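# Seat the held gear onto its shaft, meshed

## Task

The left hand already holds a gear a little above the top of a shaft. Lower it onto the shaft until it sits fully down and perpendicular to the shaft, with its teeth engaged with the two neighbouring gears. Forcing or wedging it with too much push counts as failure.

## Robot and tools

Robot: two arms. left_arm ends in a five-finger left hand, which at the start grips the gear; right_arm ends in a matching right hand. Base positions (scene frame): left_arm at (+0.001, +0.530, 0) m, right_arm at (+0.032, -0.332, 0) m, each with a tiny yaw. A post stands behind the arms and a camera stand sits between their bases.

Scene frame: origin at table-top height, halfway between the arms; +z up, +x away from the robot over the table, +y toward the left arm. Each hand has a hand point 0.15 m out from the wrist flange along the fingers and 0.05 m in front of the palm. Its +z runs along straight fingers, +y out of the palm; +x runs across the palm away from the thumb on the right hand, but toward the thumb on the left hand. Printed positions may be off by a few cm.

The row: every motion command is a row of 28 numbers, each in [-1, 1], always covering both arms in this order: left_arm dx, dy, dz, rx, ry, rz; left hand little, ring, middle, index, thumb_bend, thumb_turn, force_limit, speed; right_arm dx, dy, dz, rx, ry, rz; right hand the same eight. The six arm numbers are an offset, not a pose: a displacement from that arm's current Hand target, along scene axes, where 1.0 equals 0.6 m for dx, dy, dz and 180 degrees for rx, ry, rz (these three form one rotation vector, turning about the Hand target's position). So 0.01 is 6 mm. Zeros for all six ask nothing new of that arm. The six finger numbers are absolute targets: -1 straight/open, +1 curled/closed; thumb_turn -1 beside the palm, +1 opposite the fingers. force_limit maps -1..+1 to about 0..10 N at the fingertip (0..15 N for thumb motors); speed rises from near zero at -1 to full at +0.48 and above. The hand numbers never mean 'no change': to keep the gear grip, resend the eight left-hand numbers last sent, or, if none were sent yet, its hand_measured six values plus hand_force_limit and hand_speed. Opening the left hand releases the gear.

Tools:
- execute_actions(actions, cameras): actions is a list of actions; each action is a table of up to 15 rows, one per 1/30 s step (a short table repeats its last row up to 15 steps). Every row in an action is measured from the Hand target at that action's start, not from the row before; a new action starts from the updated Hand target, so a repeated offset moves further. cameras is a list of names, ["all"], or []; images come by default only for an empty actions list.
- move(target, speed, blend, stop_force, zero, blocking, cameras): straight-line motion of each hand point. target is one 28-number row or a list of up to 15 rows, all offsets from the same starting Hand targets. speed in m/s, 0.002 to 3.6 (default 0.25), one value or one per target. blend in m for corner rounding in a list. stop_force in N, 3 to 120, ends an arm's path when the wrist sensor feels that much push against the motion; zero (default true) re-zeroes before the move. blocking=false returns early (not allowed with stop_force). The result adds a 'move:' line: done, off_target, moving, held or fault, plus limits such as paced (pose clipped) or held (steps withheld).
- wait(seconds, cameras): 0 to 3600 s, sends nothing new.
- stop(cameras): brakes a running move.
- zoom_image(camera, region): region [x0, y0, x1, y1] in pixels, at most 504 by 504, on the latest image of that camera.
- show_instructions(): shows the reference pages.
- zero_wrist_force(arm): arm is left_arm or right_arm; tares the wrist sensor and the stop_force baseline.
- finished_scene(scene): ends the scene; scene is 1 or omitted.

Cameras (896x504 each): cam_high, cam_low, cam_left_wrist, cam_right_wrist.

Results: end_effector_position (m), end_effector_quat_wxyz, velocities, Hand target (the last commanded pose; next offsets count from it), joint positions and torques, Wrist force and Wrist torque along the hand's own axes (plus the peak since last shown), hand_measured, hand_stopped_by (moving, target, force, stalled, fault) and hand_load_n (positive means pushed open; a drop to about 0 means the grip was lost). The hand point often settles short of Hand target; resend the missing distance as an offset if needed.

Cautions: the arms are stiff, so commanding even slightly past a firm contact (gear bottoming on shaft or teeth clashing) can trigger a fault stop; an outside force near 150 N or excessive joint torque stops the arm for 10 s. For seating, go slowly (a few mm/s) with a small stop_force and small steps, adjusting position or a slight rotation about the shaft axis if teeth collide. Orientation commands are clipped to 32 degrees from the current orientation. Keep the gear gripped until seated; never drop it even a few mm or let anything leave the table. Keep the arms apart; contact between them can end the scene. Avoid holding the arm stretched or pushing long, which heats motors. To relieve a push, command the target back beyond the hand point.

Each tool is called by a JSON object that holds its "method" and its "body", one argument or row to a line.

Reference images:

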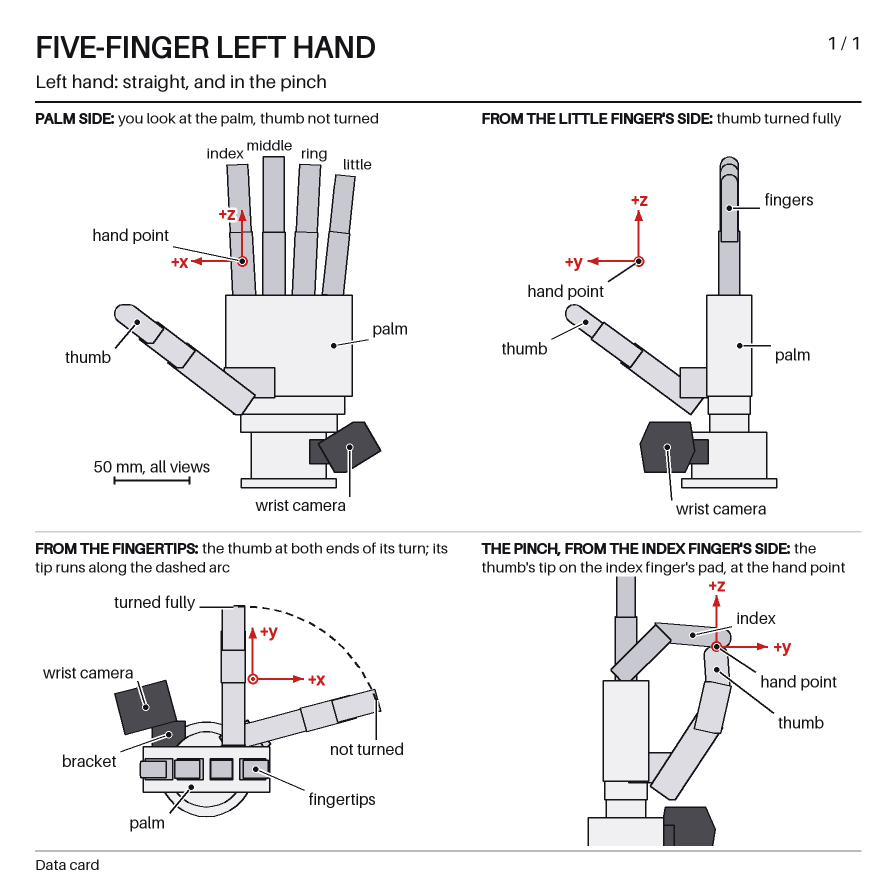

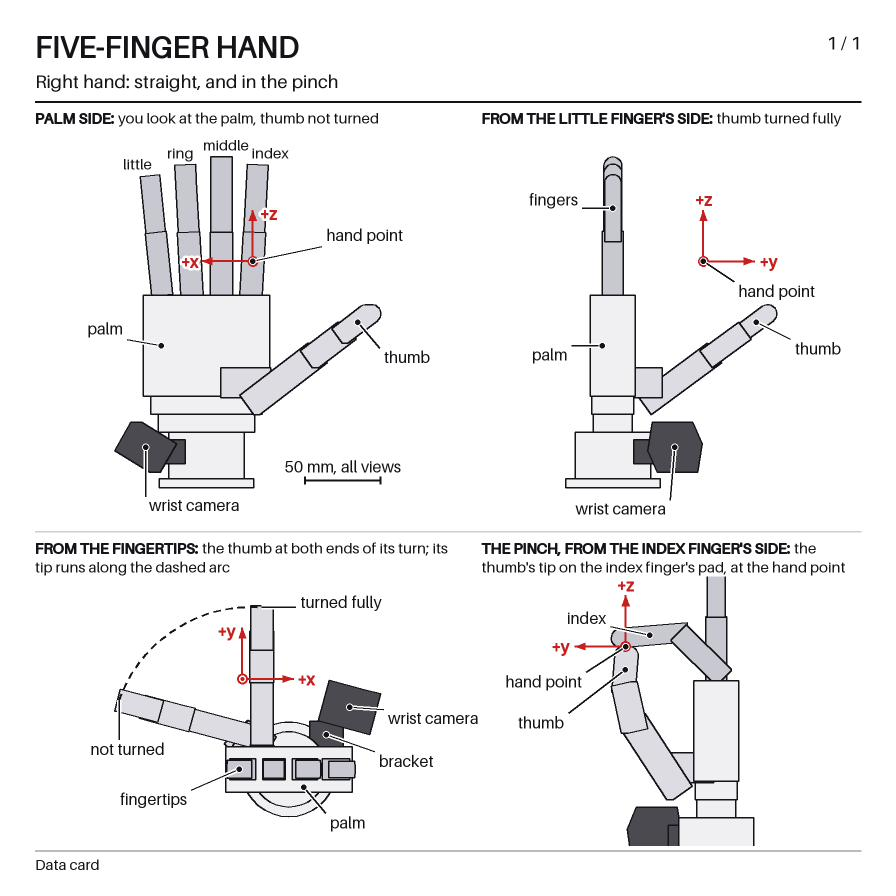

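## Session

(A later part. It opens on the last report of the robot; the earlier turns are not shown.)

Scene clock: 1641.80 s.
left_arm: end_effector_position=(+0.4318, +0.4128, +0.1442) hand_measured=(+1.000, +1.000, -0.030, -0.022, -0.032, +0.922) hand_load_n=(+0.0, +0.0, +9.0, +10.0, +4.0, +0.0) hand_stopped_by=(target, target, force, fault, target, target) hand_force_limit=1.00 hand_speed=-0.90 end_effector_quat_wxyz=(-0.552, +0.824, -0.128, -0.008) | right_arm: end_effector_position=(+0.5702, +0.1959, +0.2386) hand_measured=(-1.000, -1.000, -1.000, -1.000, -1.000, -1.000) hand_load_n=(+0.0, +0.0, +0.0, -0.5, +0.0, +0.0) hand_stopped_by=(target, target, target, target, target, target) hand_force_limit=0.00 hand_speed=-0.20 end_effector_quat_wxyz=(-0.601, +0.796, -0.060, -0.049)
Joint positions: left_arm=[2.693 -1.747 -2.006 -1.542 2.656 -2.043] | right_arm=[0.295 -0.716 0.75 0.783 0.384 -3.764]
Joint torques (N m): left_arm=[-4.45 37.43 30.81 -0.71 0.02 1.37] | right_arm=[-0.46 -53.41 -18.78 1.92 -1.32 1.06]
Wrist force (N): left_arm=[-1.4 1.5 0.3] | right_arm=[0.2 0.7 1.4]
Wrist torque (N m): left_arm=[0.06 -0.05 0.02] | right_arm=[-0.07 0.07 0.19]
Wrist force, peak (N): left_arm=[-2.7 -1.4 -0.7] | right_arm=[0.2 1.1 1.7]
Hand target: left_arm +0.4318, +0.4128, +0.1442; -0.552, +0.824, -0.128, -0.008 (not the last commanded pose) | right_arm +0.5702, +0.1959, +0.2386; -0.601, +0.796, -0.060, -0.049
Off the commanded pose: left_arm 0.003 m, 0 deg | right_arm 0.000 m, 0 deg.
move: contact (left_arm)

{"method": "move", "body": {
  "target": [0.0004,0.0000,0.0006,0,0,0,1,1,-0.030,-0.022,-0.032,0.922,1.0,-0.9,0,0,0,0,0,0,-1,-1,-1,-1,-1,-1,0,-0.2],
  "speed": 0.01,
  "cameras": ["cam_left_wrist","cam_right_wrist"]
}}

{"method": "zoom_image", "body": {
  "camera": "cam_left_wrist",
  "region": [260, 0, 420, 160]
}}

{"method": "zoom_image", "body": {
  "camera": "cam_right_wrist",
  "region": [415, 175, 505, 290]
}}

{"method": "zoom_image", "body": {
  "camera": "cam_left_wrist",
  "region": [240, 190, 430, 350]
}}

Scene clock: 1653.23 s.
left_arm: end_effector_position=(+0.4321, +0.4128, +0.1445) hand_measured=(+1.000, +1.000, -0.030, -0.022, -0.032, +0.922) hand_load_n=(+0.0, +0.0, +9.5, +10.0, +4.5, +0.0) hand_stopped_by=(target, target, force, fault, target, target) hand_force_limit=1.00 hand_speed=-0.90 end_effector_quat_wxyz=(-0.552, +0.824, -0.128, -0.008) | right_arm: end_effector_position=(+0.5702, +0.1959, +0.2386) hand_measured=(-1.000, -1.000, -1.000, -1.000, -1.000, -1.000) hand_load_n=(+0.0, +0.0, +0.0, +0.0, +0.0, -0.5) hand_stopped_by=(target, target, target, target, target, target) hand_force_limit=0.00 hand_speed=-0.20 end_effector_quat_wxyz=(-0.601, +0.796, -0.060, -0.049)
Joint positions: left_arm=[2.693 -1.747 -2.005 -1.542 2.656 -2.043] | right_arm=[0.295 -0.716 0.75 0.783 0.384 -3.764]
Joint torques (N m): left_arm=[11.37 36.96 32.23 -0.78 3.92 1.72] | right_arm=[-0.42 -52.84 -18.7 1.83 -1.11 0.97]
Wrist force (N): left_arm=[-3.7 2.2 0.5] | right_arm=[0.6 0.7 1.4]
Wrist torque (N m): left_arm=[0.11 0.09 -0.03] | right_arm=[-0.08 0.01 0.21]
Wrist force, peak (N): left_arm=[-3.7 2.2 0.5] | right_arm=[0.0 1.0 1.7]
Hand target: left_arm +0.4321, +0.4128, +0.1446; -0.552, +0.824, -0.128, -0.008 | right_arm +0.5702, +0.1959, +0.2386; -0.601, +0.796, -0.060, -0.049
Off the commanded pose: left_arm 0.000 m, 0 deg | right_arm 0.000 m, 0 deg.
move: done
cam_left_wrist: T_world_to_cam=[[0.47984, 0.27951, 0.83164, -0.44487], [0.66005, -0.73948, -0.1323, 0.04031], [0.578, 0.61241, -0.53933, -0.304]] pos_world=[0.36257, 0.34033, 0.21135]
cam_right_wrist: T_world_to_cam=[[0.17058, -0.29088, -0.94143, 0.17704], [-0.81987, -0.57186, 0.02814, 0.56478], [-0.54655, 0.76705, -0.33603, 0.3569]] pos_world=[0.62791, 0.10072, 0.27071]

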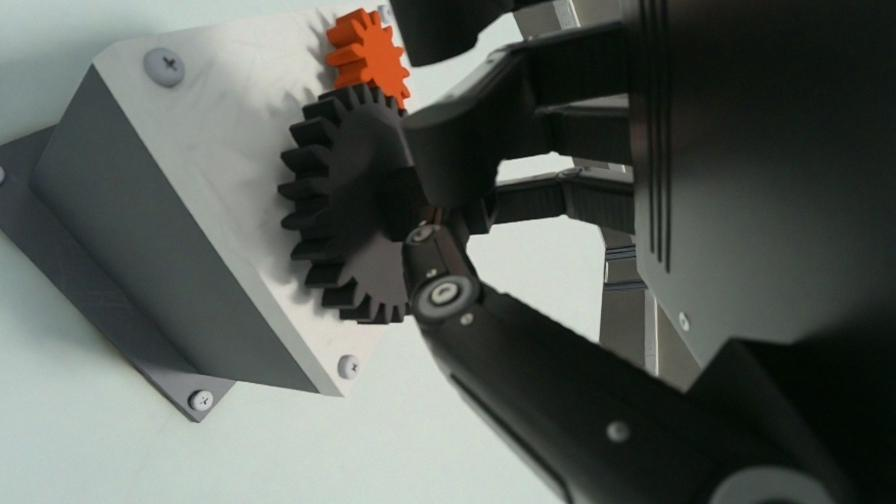

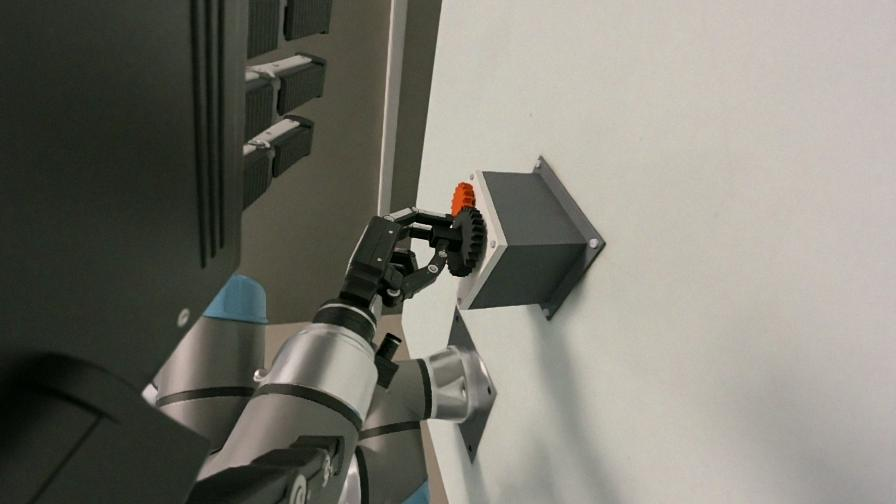

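Scaled by 3.150 from the camera's image (finer frame: 1280x720).

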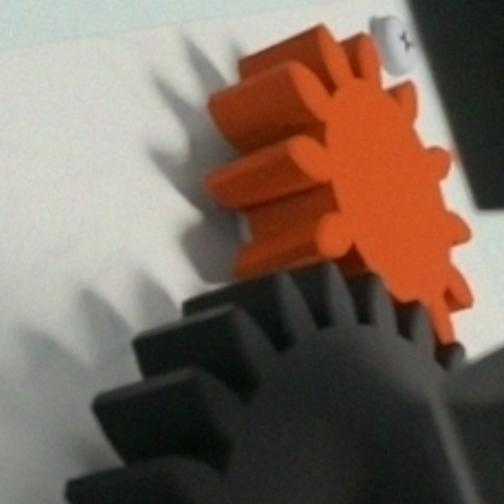

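Scaled by 4.383 from the camera's image (finer frame: 1280x720).

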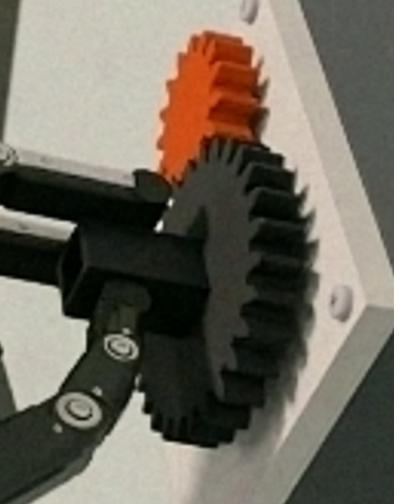

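Scaled by 2.653 from the camera's image (finer frame: 1280x720).

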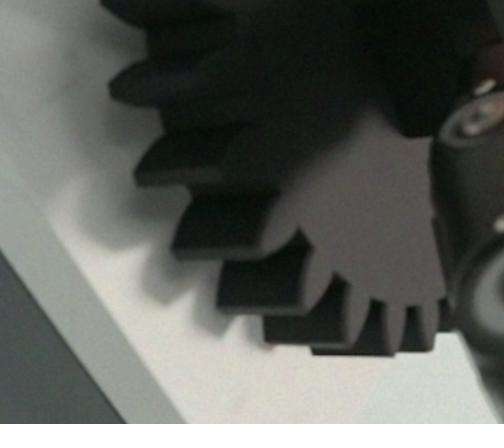

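{"method": "move", "body": {
  "target": [-0.0003,0.0003,0,0.00084,0.00027,0.00661,1,1,-0.030,-0.022,-0.032,0.922,1.0,-0.9,0,0,0,0,0,0,-1,-1,-1,-1,-1,-1,0,-0.2],
  "speed": 0.01
}}

{"method": "move", "body": {
  "target": [-0.0015,-0.0005,-0.0116,0,0,0,1,1,-0.030,-0.022,-0.032,0.922,1.0,-0.9,0,0,0,0,0,0,-1,-1,-1,-1,-1,-1,0,-0.2],
  "speed": 0.004,
  "stop_force": 4
}}

Scene clock: 1665.20 s.
left_arm: end_effector_position=(+0.4319, +0.4130, +0.1446) hand_measured=(+1.000, +1.000, -0.030, -0.022, -0.032, +0.922) hand_load_n=(+0.0, +0.0, +9.0, +10.5, +4.5, +0.0) hand_stopped_by=(target, target, force, fault, target, target) hand_force_limit=1.00 hand_speed=-0.90 end_effector_quat_wxyz=(-0.553, +0.824, -0.120, -0.014) | right_arm: end_effector_position=(+0.5702, +0.1959, +0.2386) hand_measured=(-1.000, -1.000, -1.000, -1.000, -1.000, -1.000) hand_load_n=(+0.0, +0.0, +0.0, +0.0, +0.0, +0.0) hand_stopped_by=(target, target, target, target, target, target) hand_force_limit=0.00 hand_speed=-0.20 end_effector_quat_wxyz=(-0.601, +0.796, -0.060, -0.049)
Joint positions: left_arm=[2.695 -1.757 -1.987 -1.586 2.647 -2.079] | right_arm=[0.295 -0.716 0.75 0.783 0.384 -3.764]
Joint torques (N m): left_arm=[11.14 19.04 29.85 -1.44 -1.49 -1.81] | right_arm=[-0.22 -53.4 -18.73 1.89 -1.12 0.97]
Wrist force (N): left_arm=[1.7 -0.3 0.6] | right_arm=[0.4 1.0 1.5]
Wrist torque (N m): left_arm=[-0.08 -0.28 0.21] | right_arm=[-0.03 0.04 0.21]
Wrist force, peak (N): left_arm=[-3.8 2.4 0.3] | right_arm=[0.5 1.2 1.5]
Hand target: left_arm +0.4319, +0.4130, +0.1446; -0.553, +0.824, -0.120, -0.014 | right_arm +0.5702, +0.1959, +0.2386; -0.601, +0.796, -0.060, -0.049
Off the commanded pose: left_arm 0.000 m, 0 deg | right_arm 0.000 m, 0 deg.
move: done

Scene clock: 1667.00 s.
left_arm: end_effector_position=(+0.4317, +0.4130, +0.1429) hand_measured=(+1.000, +1.000, -0.030, -0.022, -0.032, +0.922) hand_load_n=(+0.0, +0.0, +9.0, +10.0, +4.5, +0.0) hand_stopped_by=(target, target, force, fault, target, target) hand_force_limit=1.00 hand_speed=-0.90 end_effector_quat_wxyz=(-0.553, +0.824, -0.119, -0.014) | right_arm: end_effector_position=(+0.5702, +0.1959, +0.2386) hand_measured=(-1.000, -1.000, -1.000, -1.000, -1.000, -1.000) hand_load_n=(+0.0, +0.0, -0.5, +0.0, +0.0, -0.5) hand_stopped_by=(target, target, target, target, target, target) hand_force_limit=0.00 hand_speed=-0.20 end_effector_quat_wxyz=(-0.601, +0.796, -0.060, -0.049)
Joint positions: left_arm=[2.694 -1.759 -1.989 -1.582 2.647 -2.08] | right_arm=[0.295 -0.716 0.75 0.783 0.384 -3.764]
Joint torques (N m): left_arm=[7.16 37.72 30.08 -1.11 0.28 1.38] | right_arm=[-1.26 -53.16 -18.53 1.92 -1.14 1.06]
Wrist force (N): left_arm=[0.4 0.3 -0.7] | right_arm=[0.3 1.1 1.5]
Wrist torque (N m): left_arm=[0.02 -0.19 0.15] | right_arm=[-0.03 0.06 0.21]
Wrist force, peak (N): left_arm=[-1.6 -3.3 -2.9] | right_arm=[0.2 1.1 1.7]
Hand target: left_arm +0.4317, +0.4130, +0.1429; -0.553, +0.824, -0.119, -0.014 (not the last commanded pose) | right_arm +0.5702, +0.1959, +0.2386; -0.601, +0.796, -0.060, -0.049
Off the commanded pose: left_arm 0.005 m, 0 deg | right_arm 0.000 m, 0 deg.
move: contact (left_arm)

{"method": "move", "body": {
  "target": [-0.0003,0.0,0.0006,0,0,0,1,1,-0.030,-0.022,-0.032,0.922,1.0,-0.9,0,0,0,0,0,0,-1,-1,-1,-1,-1,-1,0,-0.2],
  "speed": 0.01,
  "cameras": ["cam_left_wrist","cam_right_wrist","cam_low"]
}}

{"method": "zoom_image", "body": {
  "camera": "cam_left_wrist",
  "region": [300, 10, 430, 130]
}}

{"method": "zoom_image", "body": {
  "camera": "cam_right_wrist",
  "region": [435, 175, 495, 245]
}}

{"method": "zoom_image", "body": {
  "camera": "cam_low",
  "region": [196, 280, 266, 340]
}}

Scene clock: 1682.37 s.
left_arm: end_effector_position=(+0.4316, +0.4131, +0.1433) hand_measured=(+1.000, +1.000, -0.030, -0.022, -0.032, +0.922) hand_load_n=(+0.0, +0.0, +9.0, +10.5, +4.5, +0.0) hand_stopped_by=(target, target, force, fault, target, target) hand_force_limit=1.00 hand_speed=-0.90 end_effector_quat_wxyz=(-0.553, +0.824, -0.119, -0.014) | right_arm: end_effector_position=(+0.5702, +0.1959, +0.2386) hand_measured=(-1.000, -1.000, -1.000, -1.000, -1.000, -1.000) hand_load_n=(+0.0, +0.0, +0.0, -0.5, +0.0, -0.5) hand_stopped_by=(target, target, target, target, target, target) hand_force_limit=0.00 hand_speed=-0.20 end_effector_quat_wxyz=(-0.601, +0.796, -0.060, -0.049)
Joint positions: left_arm=[2.694 -1.758 -1.989 -1.583 2.647 -2.08] | right_arm=[0.295 -0.716 0.75 0.783 0.384 -3.764]
Joint torques (N m): left_arm=[-9.5 37.29 29.19 -1.47 0.63 -1.55] | right_arm=[-0.41 -52.41 -18.64 1.87 -1.31 0.94]
Wrist force (N): left_arm=[1.6 0.3 0.4] | right_arm=[0.3 0.8 1.4]
Wrist torque (N m): left_arm=[-0.02 -0.28 0.20] | right_arm=[-0.06 0.06 0.21]
Wrist force, peak (N): left_arm=[1.6 0.3 0.4] | right_arm=[0.3 1.2 1.7]
Hand target: left_arm +0.4315, +0.4130, +0.1433; -0.553, +0.824, -0.119, -0.014 | right_arm +0.5702, +0.1959, +0.2386; -0.601, +0.796, -0.060, -0.049
Off the commanded pose: left_arm 0.000 m, 0 deg | right_arm 0.000 m, 0 deg.
move: done
cam_left_wrist: T_world_to_cam=[[0.47444, 0.28731, 0.83208, -0.44462], [0.67533, -0.72511, -0.1347, 0.02854], [0.56465, 0.62584, -0.53805, -0.30453]] pos_world=[0.36363, 0.33902, 0.20996]
cam_right_wrist: T_world_to_cam=[[0.17058, -0.29088, -0.94143, 0.17704], [-0.81987, -0.57186, 0.02814, 0.56478], [-0.54655, 0.76705, -0.33603, 0.3569]] pos_world=[0.62791, 0.10072, 0.27071]
Images, in order (width x height): cam_low 896x504, cam_left_wrist 896x504, cam_right_wrist 896x504.

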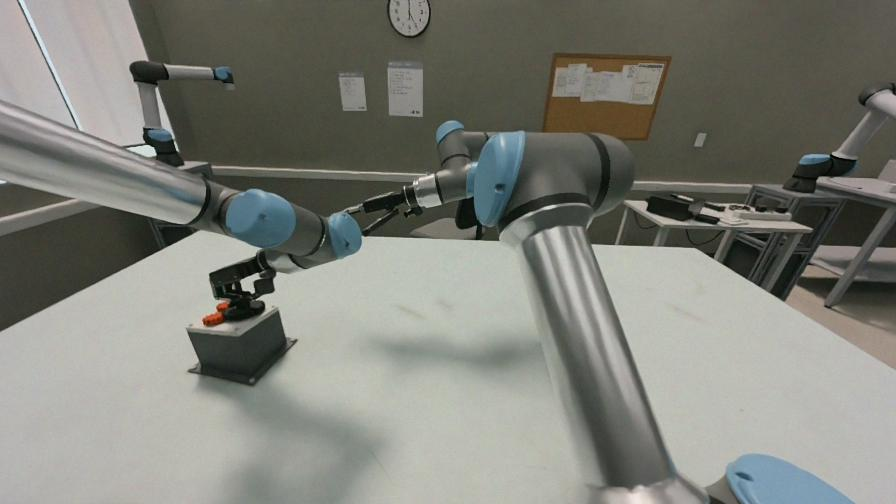

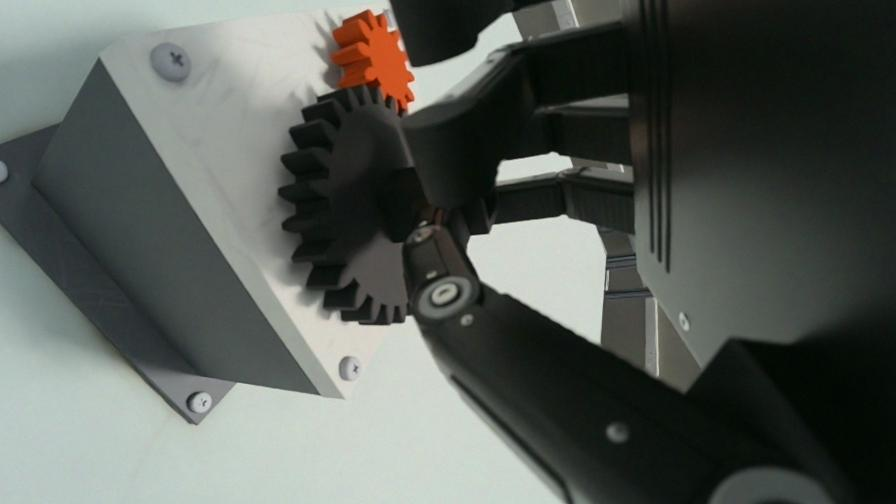

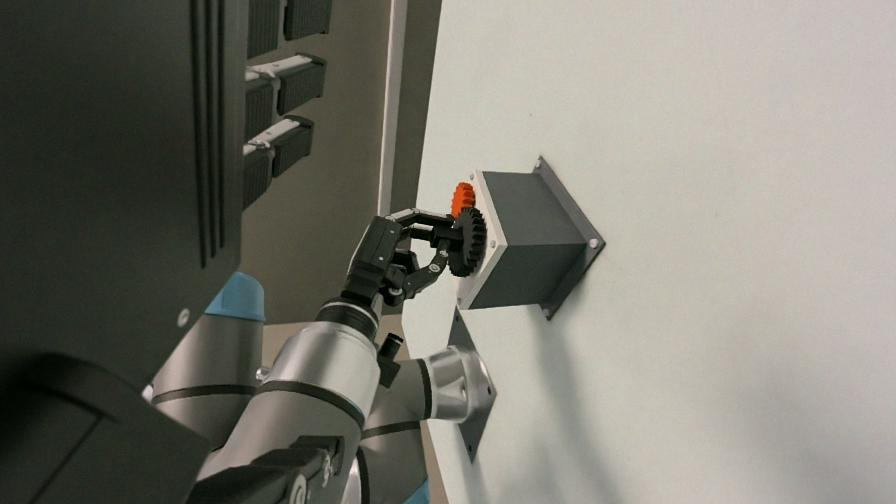

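Scaled by 3.877 from the camera's image (finer frame: 1280x720).

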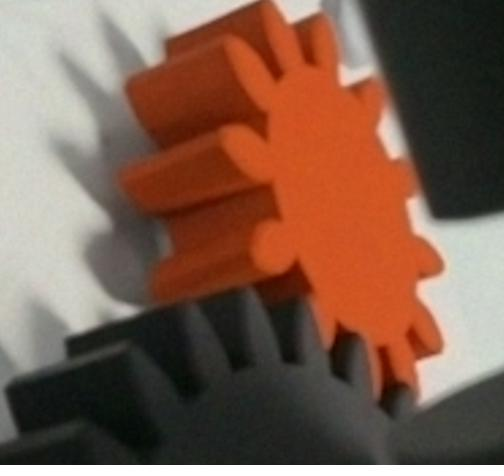

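Scaled by 7.200 from the camera's image (finer frame: 1280x720).

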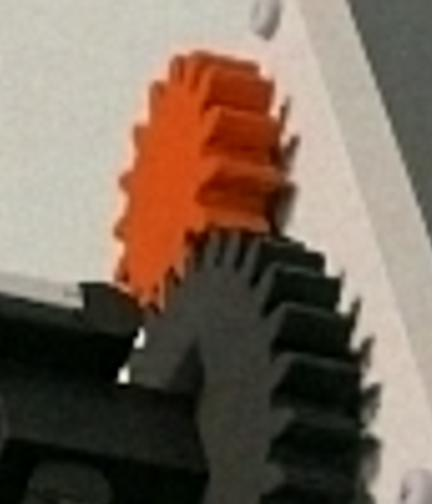

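Scaled by 7.200 from the camera's image (finer frame: 1280x720).

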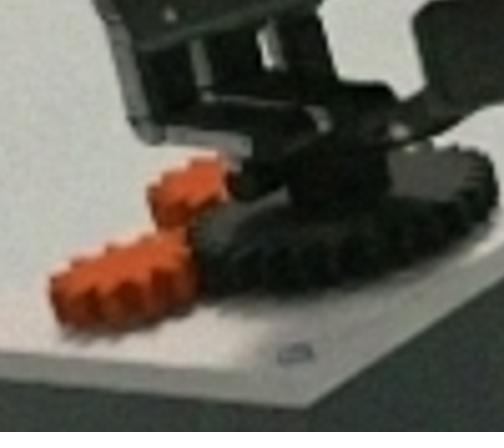

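{"method": "move", "body": {
  "target": [-0.0015,-0.0005,-0.0116,0,0,0,1,1,-0.030,-0.022,-0.032,0.922,1.0,-0.9,0,0,0,0,0,0,-1,-1,-1,-1,-1,-1,0,-0.2],
  "speed": 0.003,
  "stop_force": 6
}}

Scene clock: 1692.03 s.
left_arm: end_effector_position=(+0.4314, +0.4130, +0.1419) hand_measured=(+1.000, +1.000, -0.030, -0.022, -0.032, +0.922) hand_load_n=(+0.0, +0.0, +9.0, +10.5, +4.5, +0.0) hand_stopped_by=(target, target, force, fault, target, target) hand_force_limit=1.00 hand_speed=-0.90 end_effector_quat_wxyz=(-0.553, +0.824, -0.119, -0.014) | right_arm: end_effector_position=(+0.5702, +0.1959, +0.2386) hand_measured=(-1.000, -1.000, -1.000, -1.000, -1.000, -1.000) hand_load_n=(-0.5, +0.0, +0.0, +0.0, +0.0, +0.0) hand_stopped_by=(target, target, target, target, target, target) hand_force_limit=0.00 hand_speed=-0.20 end_effector_quat_wxyz=(-0.601, +0.796, -0.060, -0.049)
Joint positions: left_arm=[2.694 -1.76 -1.991 -1.58 2.646 -2.08] | right_arm=[0.295 -0.716 0.75 0.783 0.384 -3.764]
Joint torques (N m): left_arm=[-11.12 29.89 19.16 -1.42 -2.1 -0.3] | right_arm=[-0.17 -52.65 -18.07 2.04 -1.27 0.91]
Wrist force (N): left_arm=[-2.0 -9.9 -3.0] | right_arm=[0.3 1.1 1.4]
Wrist torque (N m): left_arm=[-0.47 -0.06 0.23] | right_arm=[-0.01 0.05 0.21]
Wrist force, peak (N): left_arm=[-2.1 -9.9 -3.0] | right_arm=[0.3 1.0 1.9]
Hand target: left_arm +0.4314, +0.4129, +0.1420; -0.553, +0.824, -0.119, -0.014 (not the last commanded pose) | right_arm +0.5702, +0.1959, +0.2386; -0.601, +0.796, -0.060, -0.049
Off the commanded pose: left_arm 0.006 m, 0 deg | right_arm 0.000 m, 0 deg.
move: contact (left_arm)

{"method": "move", "body": {
  "target": [0.0002,0.0002,0.0017,0,0,0,1,1,-0.030,-0.022,-0.032,0.922,1.0,-0.9,0,0,0,0,0,0,-1,-1,-1,-1,-1,-1,0,-0.2],
  "speed": 0.01,
  "cameras": ["cam_left_wrist","cam_right_wrist"]
}}

{"method": "zoom_image", "body": {
  "camera": "cam_right_wrist",
  "region": [445, 200, 515, 290]
}}

{"method": "zoom_image", "body": {
  "camera": "cam_left_wrist",
  "region": [260, 80, 380, 200]
}}

{"method": "zoom_image", "body": {
  "camera": "cam_left_wrist",
  "region": [250, 200, 420, 340]
}}

Scene clock: 1706.00 s.
left_arm: end_effector_position=(+0.4315, +0.4130, +0.1430) hand_measured=(+1.000, +1.000, -0.030, -0.022, -0.032, +0.922) hand_load_n=(+0.0, +0.0, +9.0, +10.5, +4.5, +0.0) hand_stopped_by=(target, target, force, fault, target, target) hand_force_limit=1.00 hand_speed=-0.90 end_effector_quat_wxyz=(-0.553, +0.824, -0.119, -0.014) | right_arm: end_effector_position=(+0.5702, +0.1959, +0.2386) hand_measured=(-1.000, -1.000, -1.000, -1.000, -1.000, -1.000) hand_load_n=(+0.0, +0.0, +0.0, +0.0, +0.0, +0.0) hand_stopped_by=(target, target, target, target, target, target) hand_force_limit=0.00 hand_speed=-0.20 end_effector_quat_wxyz=(-0.601, +0.796, -0.060, -0.049)
Joint positions: left_arm=[2.694 -1.758 -1.989 -1.582 2.646 -2.08] | right_arm=[0.295 -0.716 0.75 0.783 0.384 -3.764]
Joint torques (N m): left_arm=[11.46 38.65 29.74 -1.6 3.42 1.99] | right_arm=[-0.59 -52.51 -19.89 2.08 -1.15 0.94]
Wrist force (N): left_arm=[1.4 -0.1 0.7] | right_arm=[0.0 0.9 1.5]
Wrist torque (N m): left_arm=[-0.05 -0.22 0.15] | right_arm=[-0.05 0.10 0.19]
Wrist force, peak (N): left_arm=[-1.4 -9.8 -3.0] | right_arm=[0.4 1.0 1.7]
Hand target: left_arm +0.4315, +0.4131, +0.1430; -0.553, +0.824, -0.119, -0.014 | right_arm +0.5702, +0.1959, +0.2386; -0.601, +0.796, -0.060, -0.049
Off the commanded pose: left_arm 0.000 m, 0 deg | right_arm 0.000 m, 0 deg.
move: done
cam_left_wrist: T_world_to_cam=[[0.47447, 0.28742, 0.83203, -0.44436], [0.67531, -0.72515, -0.13461, 0.02857], [0.56465, 0.62574, -0.53816, -0.30458]] pos_world=[0.36353, 0.33902, 0.20966]
cam_right_wrist: T_world_to_cam=[[0.17058, -0.29088, -0.94143, 0.17704], [-0.81987, -0.57186, 0.02814, 0.56478], [-0.54655, 0.76705, -0.33603, 0.3569]] pos_world=[0.62791, 0.10072, 0.27071]

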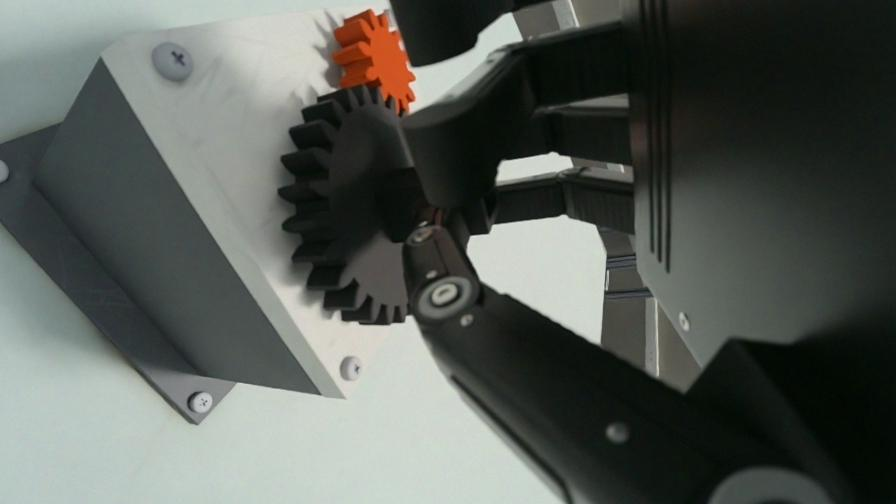

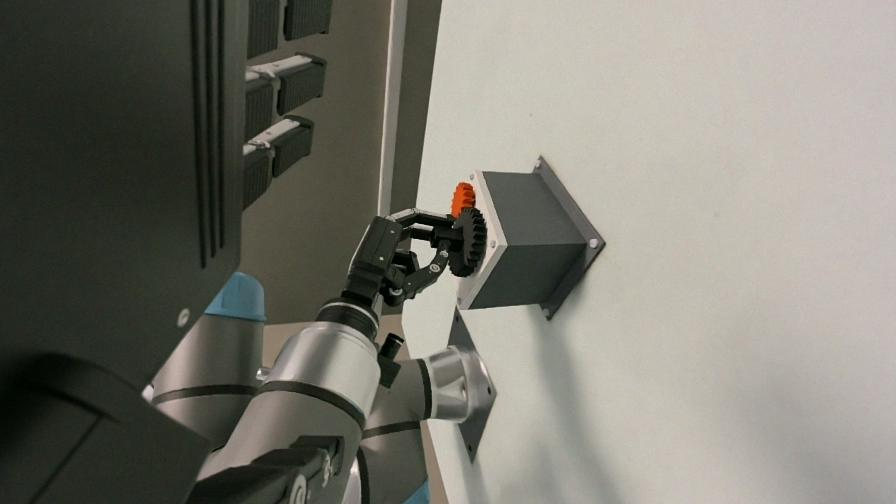

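Scaled by 5.600 from the camera's image (finer frame: 1280x720).

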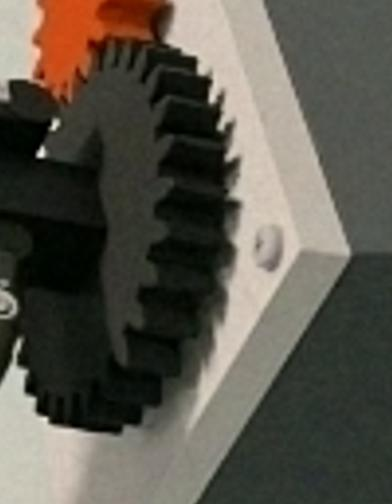

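Scaled by 4.200 from the camera's image (finer frame: 1280x720).

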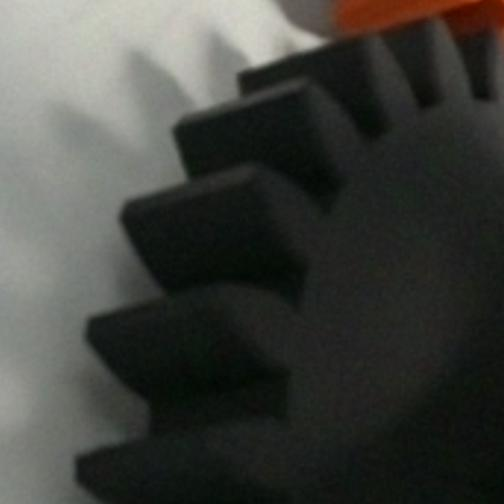

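Scaled by 2.965 from the camera's image (finer frame: 1280x720).

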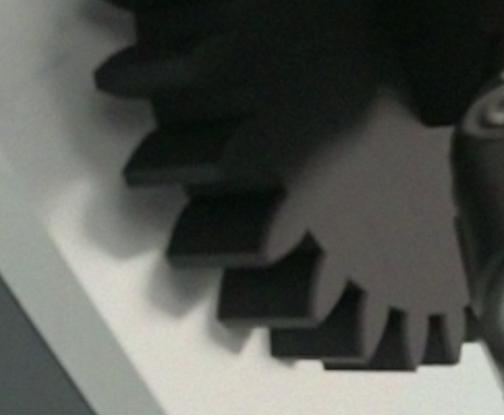

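{"method": "move", "body": {
  "target": [-0.0004,-0.0006,0.0009,0.00444,-0.00333,0,1,1,-0.030,-0.022,-0.032,0.922,1.0,-0.9,0,0,0,0,0,0,-1,-1,-1,-1,-1,-1,0,-0.2],
  "speed": 0.01
}}

{"method": "move", "body": {
  "target": [-0.0015,-0.0005,-0.0116,0,0,0,1,1,-0.030,-0.022,-0.032,0.922,1.0,-0.9,0,0,0,0,0,0,-1,-1,-1,-1,-1,-1,0,-0.2],
  "speed": 0.003,
  "stop_force": 4
}}

Scene clock: 1807.10 s.
left_arm: end_effector_position=(+0.4313, +0.4127, +0.1436) hand_measured=(+1.000, +1.000, -0.030, -0.022, -0.032, +0.922) hand_load_n=(+0.0, +0.0, +9.0, +11.0, +4.5, +0.0) hand_stopped_by=(target, target, force, fault, target, target) hand_force_limit=1.00 hand_speed=-0.90 end_effector_quat_wxyz=(-0.560, +0.820, -0.116, -0.011) | right_arm: end_effector_position=(+0.5702, +0.1959, +0.2386) hand_measured=(-1.000, -1.000, -1.000, -1.000, -1.000, -1.000) hand_load_n=(+0.0, +0.0, +0.0, -0.5, +0.0, -0.5) hand_stopped_by=(target, target, target, target, target, target) hand_force_limit=0.00 hand_speed=-0.20 end_effector_quat_wxyz=(-0.601, +0.796, -0.060, -0.049)
Joint positions: left_arm=[2.688 -1.763 -1.986 -1.605 2.657 -2.112] | right_arm=[0.295 -0.716 0.75 0.783 0.384 -3.764]
Joint torques (N m): left_arm=[-14.27 19.52 29.82 -1.27 3.47 -1.65] | right_arm=[-0.67 -49.87 -22.29 2.87 -1 0.74]
Wrist force (N): left_arm=[1.3 -0.2 0.6] | right_arm=[0.3 0.8 1.6]
Wrist torque (N m): left_arm=[-0.06 -0.24 0.21] | right_arm=[-0.07 0.06 0.20]
Wrist force, peak (N): left_arm=[0.8 1.6 0.2] | right_arm=[0.3 1.2 1.8]
Hand target: left_arm +0.4313, +0.4127, +0.1436; -0.560, +0.820, -0.116, -0.011 | right_arm +0.5702, +0.1959, +0.2386; -0.601, +0.796, -0.060, -0.049
Off the commanded pose: left_arm 0.000 m, 0 deg | right_arm 0.000 m, 0 deg.
move: done

Scene clock: 1808.33 s.
left_arm: end_effector_position=(+0.4311, +0.4127, +0.1419) hand_measured=(+1.000, +1.000, -0.030, -0.022, -0.032, +0.922) hand_load_n=(+0.0, +0.0, +9.0, +10.5, +4.0, +0.0) hand_stopped_by=(target, target, force, fault, target, target) hand_force_limit=1.00 hand_speed=-0.90 end_effector_quat_wxyz=(-0.560, +0.820, -0.116, -0.011) | right_arm: end_effector_position=(+0.5702, +0.1959, +0.2386) hand_measured=(-1.000, -1.000, -1.000, -1.000, -1.000, -1.000) hand_load_n=(+0.0, +0.0, +0.0, -0.5, +0.0, +0.0) hand_stopped_by=(target, target, target, target, target, target) hand_force_limit=0.00 hand_speed=-0.20 end_effector_quat_wxyz=(-0.601, +0.796, -0.060, -0.049)
Joint positions: left_arm=[2.688 -1.765 -1.988 -1.602 2.657 -2.113] | right_arm=[0.295 -0.716 0.75 0.783 0.384 -3.764]
Joint torques (N m): left_arm=[-11.65 32.56 20.02 -1.48 -2.16 -0.27] | right_arm=[-0.02 -49.39 -21.92 2.96 -0.88 0.5]
Wrist force (N): left_arm=[-0.9 -7.9 -1.7] | right_arm=[0.2 0.9 1.5]
Wrist torque (N m): left_arm=[-0.41 -0.12 0.23] | right_arm=[-0.05 0.06 0.20]
Wrist force, peak (N): left_arm=[-1.0 -8.1 -1.8] | right_arm=[0.4 1.0 1.9]
Hand target: left_arm +0.4311, +0.4126, +0.1420; -0.560, +0.820, -0.116, -0.011 (not the last commanded pose) | right_arm +0.5702, +0.1959, +0.2386; -0.601, +0.796, -0.060, -0.049
Off the commanded pose: left_arm 0.005 m, 0 deg | right_arm 0.000 m, 0 deg.
move: contact (left_arm)

{"method": "move", "body": {
  "target": [
    [0.0001,0.0001,0,0.00028,0.00009,0.0022,1,1,-0.030,-0.022,-0.032,0.922,1.0,-0.9,0,0,0,0,0,0,-1,-1,-1,-1,-1,-1,0,-0.2],
    [-0.0001,-0.0001,0,-0.00028,-0.00009,-0.0022,1,1,-0.030,-0.022,-0.032,0.922,1.0,-0.9,0,0,0,0,0,0,-1,-1,-1,-1,-1,-1,0,-0.2],
    [0.0005,0,0,0,0,0,1,1,-0.030,-0.022,-0.032,0.922,1.0,-0.9,0,0,0,0,0,0,-1,-1,-1,-1,-1,-1,0,-0.2],
    [-0.0005,0,0,0,0,0,1,1,-0.030,-0.022,-0.032,0.922,1.0,-0.9,0,0,0,0,0,0,-1,-1,-1,-1,-1,-1,0,-0.2],
    [0,0.0005,0,0,0,0,1,1,-0.030,-0.022,-0.032,0.922,1.0,-0.9,0,0,0,0,0,0,-1,-1,-1,-1,-1,-1,0,-0.2],
    [0,0,0,0,0,0,1,1,-0.030,-0.022,-0.032,0.922,1.0,-0.9,0,0,0,0,0,0,-1,-1,-1,-1,-1,-1,0,-0.2]
  ],
  "speed": 0.01,
  "cameras": ["cam_left_wrist","cam_right_wrist","cam_low"]
}}

{"method": "zoom_image", "body": {
  "camera": "cam_right_wrist",
  "region": [430, 180, 510, 290]
}}

{"method": "zoom_image", "body": {
  "camera": "cam_low",
  "region": [196, 290, 266, 340]
}}

Scene clock: 1889.77 s.
left_arm: end_effector_position=(+0.4311, +0.4127, +0.1420) hand_measured=(+1.000, +1.000, -0.030, -0.022, -0.032, +0.922) hand_load_n=(+0.5, +0.0, +9.0, +11.0, +4.0, +0.0) hand_stopped_by=(target, target, force, fault, target, target) hand_force_limit=1.00 hand_speed=-0.90 end_effector_quat_wxyz=(-0.560, +0.820, -0.116, -0.011) | right_arm: end_effector_position=(+0.5702, +0.1959, +0.2386) hand_measured=(-1.000, -1.000, -1.000, -1.000, -1.000, -1.000) hand_load_n=(+0.0, -0.5, +0.0, +0.0, +0.0, +0.0) hand_stopped_by=(target, target, target, target, target, target) hand_force_limit=0.00 hand_speed=-0.20 end_effector_quat_wxyz=(-0.601, +0.796, -0.060, -0.049)
Joint positions: left_arm=[2.688 -1.765 -1.988 -1.602 2.657 -2.112] | right_arm=[0.295 -0.716 0.75 0.783 0.384 -3.764]
Joint torques (N m): left_arm=[2.1 17.84 30.86 -1.63 -1.91 -1.82] | right_arm=[-0.57 -50.3 -22.12 2.85 -1 0.74]
Wrist force (N): left_arm=[1.1 -2.1 -0.1] | right_arm=[0.5 1.2 1.7]
Wrist torque (N m): left_arm=[-0.11 -0.20 0.20] | right_arm=[-0.02 0.02 0.23]
Wrist force, peak (N): left_arm=[-0.7 -7.7 -1.8] | right_arm=[0.5 1.2 1.7]
Hand target: left_arm +0.4311, +0.4126, +0.1420; -0.560, +0.820, -0.116, -0.011 | right_arm +0.5702, +0.1959, +0.2386; -0.601, +0.796, -0.060, -0.049
Off the commanded pose: left_arm 0.000 m, 0 deg | right_arm 0.000 m, 0 deg.
move: done
cam_left_wrist: T_world_to_cam=[[0.46569, 0.27555, 0.84096, -0.43586], [0.6767, -0.72327, -0.13774, 0.02757], [0.57028, 0.63321, -0.52328, -0.31226]] pos_world=[0.36239, 0.33777, 0.20694]
cam_right_wrist: T_world_to_cam=[[0.17058, -0.29088, -0.94143, 0.17704], [-0.81987, -0.57186, 0.02814, 0.56478], [-0.54655, 0.76705, -0.33603, 0.3569]] pos_world=[0.62791, 0.10072, 0.27071]
Images, in order (width x height): cam_low 896x504, cam_left_wrist 896x504, cam_right_wrist 896x504.

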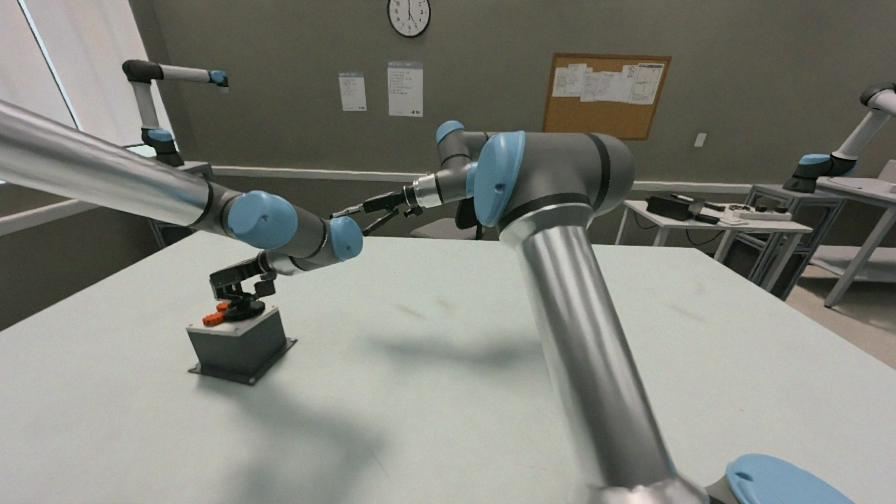

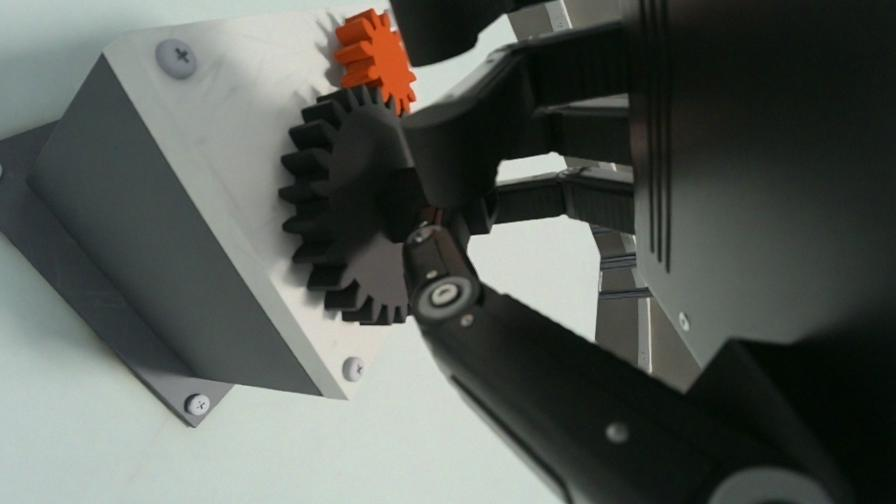

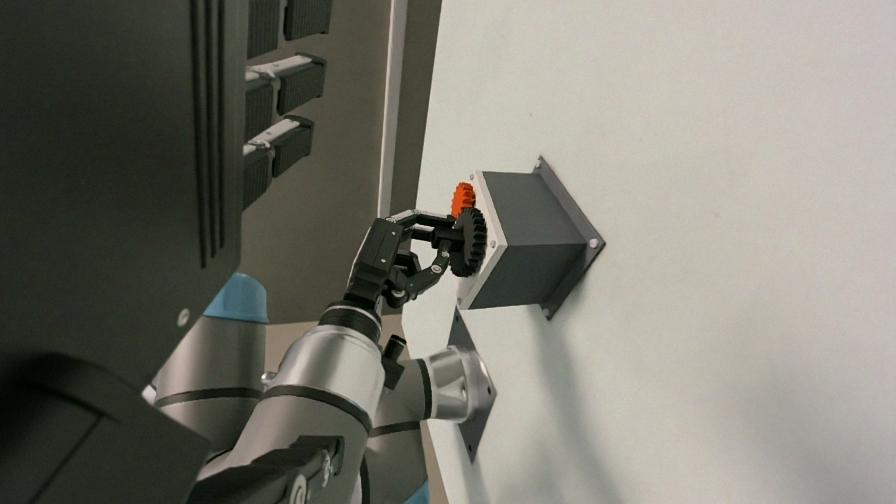

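Scaled by 4.582 from the camera's image (finer frame: 1280x720).

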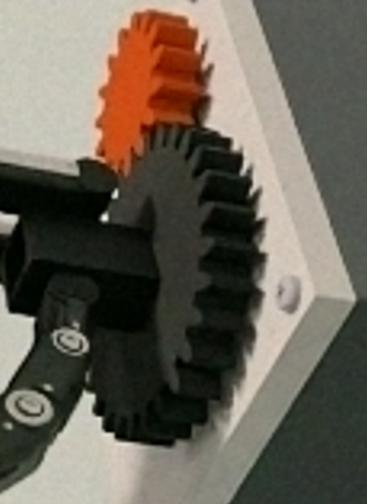

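Scaled by 7.200 from the camera's image (finer frame: 1280x720).

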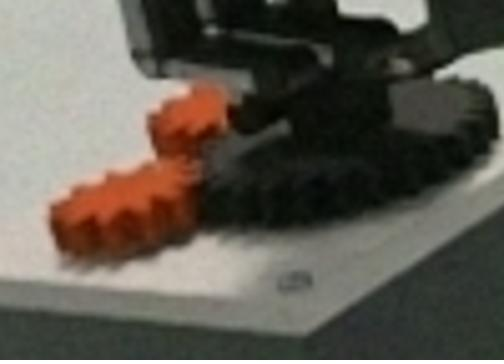

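{"method": "move", "body": {
  "target": [-0.0015,-0.0005,-0.0116,0,0,0,1,1,-0.030,-0.022,-0.032,0.922,1.0,-0.9,0,0,0,0,0,0,-1,-1,-1,-1,-1,-1,0,-0.2],
  "speed": 0.003,
  "stop_force": 5
}}

{"method": "move", "body": {
  "target": [
    [0.0001,0.0001,0,0.00028,0.00009,0.0022,1,1,-0.030,-0.022,-0.032,0.922,1.0,-0.9,0,0,0,0,0,0,-1,-1,-1,-1,-1,-1,0,-0.2],
    [-0.0001,-0.0001,0,-0.00028,-0.00009,-0.0022,1,1,-0.030,-0.022,-0.032,0.922,1.0,-0.9,0,0,0,0,0,0,-1,-1,-1,-1,-1,-1,0,-0.2],
    [0.0006,0,0,0,0,0,1,1,-0.030,-0.022,-0.032,0.922,1.0,-0.9,0,0,0,0,0,0,-1,-1,-1,-1,-1,-1,0,-0.2],
    [-0.0006,0,0,0,0,0,1,1,-0.030,-0.022,-0.032,0.922,1.0,-0.9,0,0,0,0,0,0,-1,-1,-1,-1,-1,-1,0,-0.2],
    [0,0.0006,0,0,0,0,1,1,-0.030,-0.022,-0.032,0.922,1.0,-0.9,0,0,0,0,0,0,-1,-1,-1,-1,-1,-1,0,-0.2],
    [0,0,0,0,0,0,1,1,-0.030,-0.022,-0.032,0.922,1.0,-0.9,0,0,0,0,0,0,-1,-1,-1,-1,-1,-1,0,-0.2]
  ],
  "speed": 0.01
}}

{"method": "move", "body": {
  "target": [-0.0015,-0.0005,-0.0116,0,0,0,1,1,-0.030,-0.022,-0.032,0.922,1.0,-0.9,0,0,0,0,0,0,-1,-1,-1,-1,-1,-1,0,-0.2],
  "speed": 0.003,
  "stop_force": 5
}}

{"method": "move", "body": {
  "target": [
    [0.0001,0.0001,0,0.00028,0.00009,0.0022,1,1,-0.030,-0.022,-0.032,0.922,1.0,-0.9,0,0,0,0,0,0,-1,-1,-1,-1,-1,-1,0,-0.2],
    [-0.0001,-0.0001,0,-0.00028,-0.00009,-0.0022,1,1,-0.030,-0.022,-0.032,0.922,1.0,-0.9,0,0,0,0,0,0,-1,-1,-1,-1,-1,-1,0,-0.2],
    [0.0006,0,0,0,0,0,1,1,-0.030,-0.022,-0.032,0.922,1.0,-0.9,0,0,0,0,0,0,-1,-1,-1,-1,-1,-1,0,-0.2],
    [-0.0006,0,0,0,0,0,1,1,-0.030,-0.022,-0.032,0.922,1.0,-0.9,0,0,0,0,0,0,-1,-1,-1,-1,-1,-1,0,-0.2],
    [0,0.0006,0,0,0,0,1,1,-0.030,-0.022,-0.032,0.922,1.0,-0.9,0,0,0,0,0,0,-1,-1,-1,-1,-1,-1,0,-0.2],
    [0,0,0,0,0,0,1,1,-0.030,-0.022,-0.032,0.922,1.0,-0.9,0,0,0,0,0,0,-1,-1,-1,-1,-1,-1,0,-0.2]
  ],
  "speed": 0.01
}}

Scene clock: 1918.37 s.
left_arm: end_effector_position=(+0.4311, +0.4126, +0.1419) hand_measured=(+1.000, +1.000, -0.030, -0.022, -0.032, +0.922) hand_load_n=(+0.5, +0.0, +9.0, +11.0, +3.5, +0.0) hand_stopped_by=(target, target, force, fault, target, target) hand_force_limit=1.00 hand_speed=-0.90 end_effector_quat_wxyz=(-0.560, +0.820, -0.116, -0.011) | right_arm: end_effector_position=(+0.5702, +0.1959, +0.2386) hand_measured=(-1.000, -1.000, -1.000, -1.000, -1.000, -1.000) hand_load_n=(-0.5, +0.0, +0.0, +0.0, +0.0, +0.0) hand_stopped_by=(target, target, target, target, target, target) hand_force_limit=0.00 hand_speed=-0.20 end_effector_quat_wxyz=(-0.601, +0.796, -0.060, -0.049)
Joint positions: left_arm=[2.688 -1.765 -1.988 -1.602 2.657 -2.113] | right_arm=[0.295 -0.716 0.75 0.783 0.384 -3.764]
Joint torques (N m): left_arm=[-13.97 28.6 7.61 -1.45 -2.56 -0.53] | right_arm=[0.07 -48.91 -22.44 2.96 -0.86 0.6]
Wrist force (N): left_arm=[-1.8 -9.6 -0.2] | right_arm=[0.3 0.8 1.8]
Wrist torque (N m): left_arm=[-0.53 -0.04 0.27] | right_arm=[-0.07 0.05 0.20]
Wrist force, peak (N): left_arm=[-1.4 -9.7 -0.6] | right_arm=[0.6 1.0 1.8]
Hand target: left_arm +0.4311, +0.4126, +0.1419; -0.560, +0.820, -0.116, -0.011 (not the last commanded pose) | right_arm +0.5702, +0.1959, +0.2386; -0.601, +0.796, -0.060, -0.049
Off the commanded pose: left_arm 0.007 m, 0 deg | right_arm 0.000 m, 0 deg.
move: contact (left_arm)

Scene clock: 1920.40 s.
left_arm: end_effector_position=(+0.4311, +0.4127, +0.1420) hand_measured=(+1.000, +1.000, -0.030, -0.022, -0.032, +0.922) hand_load_n=(+0.0, +0.0, +8.5, +11.0, +4.0, +0.0) hand_stopped_by=(target, target, force, fault, target, target) hand_force_limit=1.00 hand_speed=-0.90 end_effector_quat_wxyz=(-0.560, +0.820, -0.116, -0.011) | right_arm: end_effector_position=(+0.5702, +0.1959, +0.2386) hand_measured=(-1.000, -1.000, -1.000, -1.000, -1.000, -1.000) hand_load_n=(+0.0, +0.0, -0.5, +0.0, +0.0, +0.0) hand_stopped_by=(target, target, target, target, target, target) hand_force_limit=0.00 hand_speed=-0.20 end_effector_quat_wxyz=(-0.601, +0.796, -0.060, -0.049)
Joint positions: left_arm=[2.688 -1.765 -1.988 -1.602 2.657 -2.112] | right_arm=[0.295 -0.716 0.75 0.783 0.384 -3.764]
Joint torques (N m): left_arm=[-0.77 18.55 29.2 -1.9 -2.06 -1.68] | right_arm=[-0.11 -48.97 -22.15 2.92 -0.91 0.75]
Wrist force (N): left_arm=[2.0 -2.2 -0.6] | right_arm=[0.5 0.8 1.5]
Wrist torque (N m): left_arm=[-0.05 -0.27 0.20] | right_arm=[-0.06 0.03 0.21]
Wrist force, peak (N): left_arm=[-1.6 -10.3 0.5] | right_arm=[0.4 1.0 1.9]
Hand target: left_arm +0.4311, +0.4126, +0.1419; -0.560, +0.820, -0.116, -0.011 | right_arm +0.5702, +0.1959, +0.2386; -0.601, +0.796, -0.060, -0.049
Off the commanded pose: left_arm 0.000 m, 0 deg | right_arm 0.000 m, 0 deg.
move: done

Scene clock: 1921.03 s.
left_arm: end_effector_position=(+0.4311, +0.4127, +0.1419) hand_measured=(+1.000, +1.000, -0.030, -0.022, -0.032, +0.922) hand_load_n=(+0.0, +0.0, +9.0, +11.0, +3.5, +0.0) hand_stopped_by=(target, target, force, fault, target, target) hand_force_limit=1.00 hand_speed=-0.90 end_effector_quat_wxyz=(-0.560, +0.820, -0.116, -0.011) | right_arm: end_effector_position=(+0.5702, +0.1959, +0.2386) hand_measured=(-1.000, -1.000, -1.000, -1.000, -1.000, -1.000) hand_load_n=(+0.0, +0.0, +0.0, +0.0, +0.0, -0.5) hand_stopped_by=(target, target, target, target, target, target) hand_force_limit=0.00 hand_speed=-0.20 end_effector_quat_wxyz=(-0.601, +0.796, -0.060, -0.049)
Joint positions: left_arm=[2.688 -1.765 -1.988 -1.602 2.657 -2.113] | right_arm=[0.295 -0.716 0.75 0.783 0.384 -3.764]
Joint torques (N m): left_arm=[-3.14 27.9 22.37 1.56 -2.28 -0.45] | right_arm=[-0.1 -49.61 -22.49 2.85 -0.88 0.63]
Wrist force (N): left_arm=[0.1 -9.4 -1.7] | right_arm=[0.7 0.7 1.5]
Wrist torque (N m): left_arm=[-0.44 -0.18 0.28] | right_arm=[-0.07 -0.01 0.23]
Wrist force, peak (N): left_arm=[0.0 -9.7 -1.4] | right_arm=[0.3 1.0 1.7]
Hand target: left_arm +0.4311, +0.4127, +0.1419; -0.560, +0.820, -0.116, -0.011 (not the last commanded pose) | right_arm +0.5702, +0.1959, +0.2386; -0.601, +0.796, -0.060, -0.049
Off the commanded pose: left_arm 0.007 m, 0 deg | right_arm 0.000 m, 0 deg.
move: contact (left_arm)

Scene clock: 1923.07 s.
left_arm: end_effector_position=(+0.4311, +0.4128, +0.1419) hand_measured=(+1.000, +1.000, -0.030, -0.022, -0.032, +0.922) hand_load_n=(+0.0, +0.0, +9.0, +10.5, +3.5, +0.0) hand_stopped_by=(target, target, force, fault, target, target) hand_force_limit=1.00 hand_speed=-0.90 end_effector_quat_wxyz=(-0.560, +0.820, -0.116, -0.011) | right_arm: end_effector_position=(+0.5702, +0.1959, +0.2386) hand_measured=(-1.000, -1.000, -1.000, -1.000, -1.000, -1.000) hand_load_n=(+0.0, +0.0, +0.0, +0.0, +0.0, -0.5) hand_stopped_by=(target, target, target, target, target, target) hand_force_limit=0.00 hand_speed=-0.20 end_effector_quat_wxyz=(-0.601, +0.796, -0.060, -0.049)
Joint positions: left_arm=[2.688 -1.765 -1.988 -1.601 2.657 -2.112] | right_arm=[0.295 -0.716 0.75 0.783 0.384 -3.764]
Joint torques (N m): left_arm=[-0.65 17.12 28.14 -2.02 -2.25 -1.55] | right_arm=[-0.58 -50.38 -21.2 2.93 -0.88 0.72]
Wrist force (N): left_arm=[2.0 -3.1 -1.3] | right_arm=[0.3 0.9 1.6]
Wrist torque (N m): left_arm=[-0.09 -0.27 0.20] | right_arm=[-0.06 0.06 0.20]
Wrist force, peak (N): left_arm=[-0.5 -9.5 -1.5] | right_arm=[0.4 0.9 1.8]
Hand target: left_arm +0.4311, +0.4127, +0.1419; -0.560, +0.820, -0.116, -0.011 | right_arm +0.5702, +0.1959, +0.2386; -0.601, +0.796, -0.060, -0.049
Off the commanded pose: left_arm 0.000 m, 0 deg | right_arm 0.000 m, 0 deg.
move: done


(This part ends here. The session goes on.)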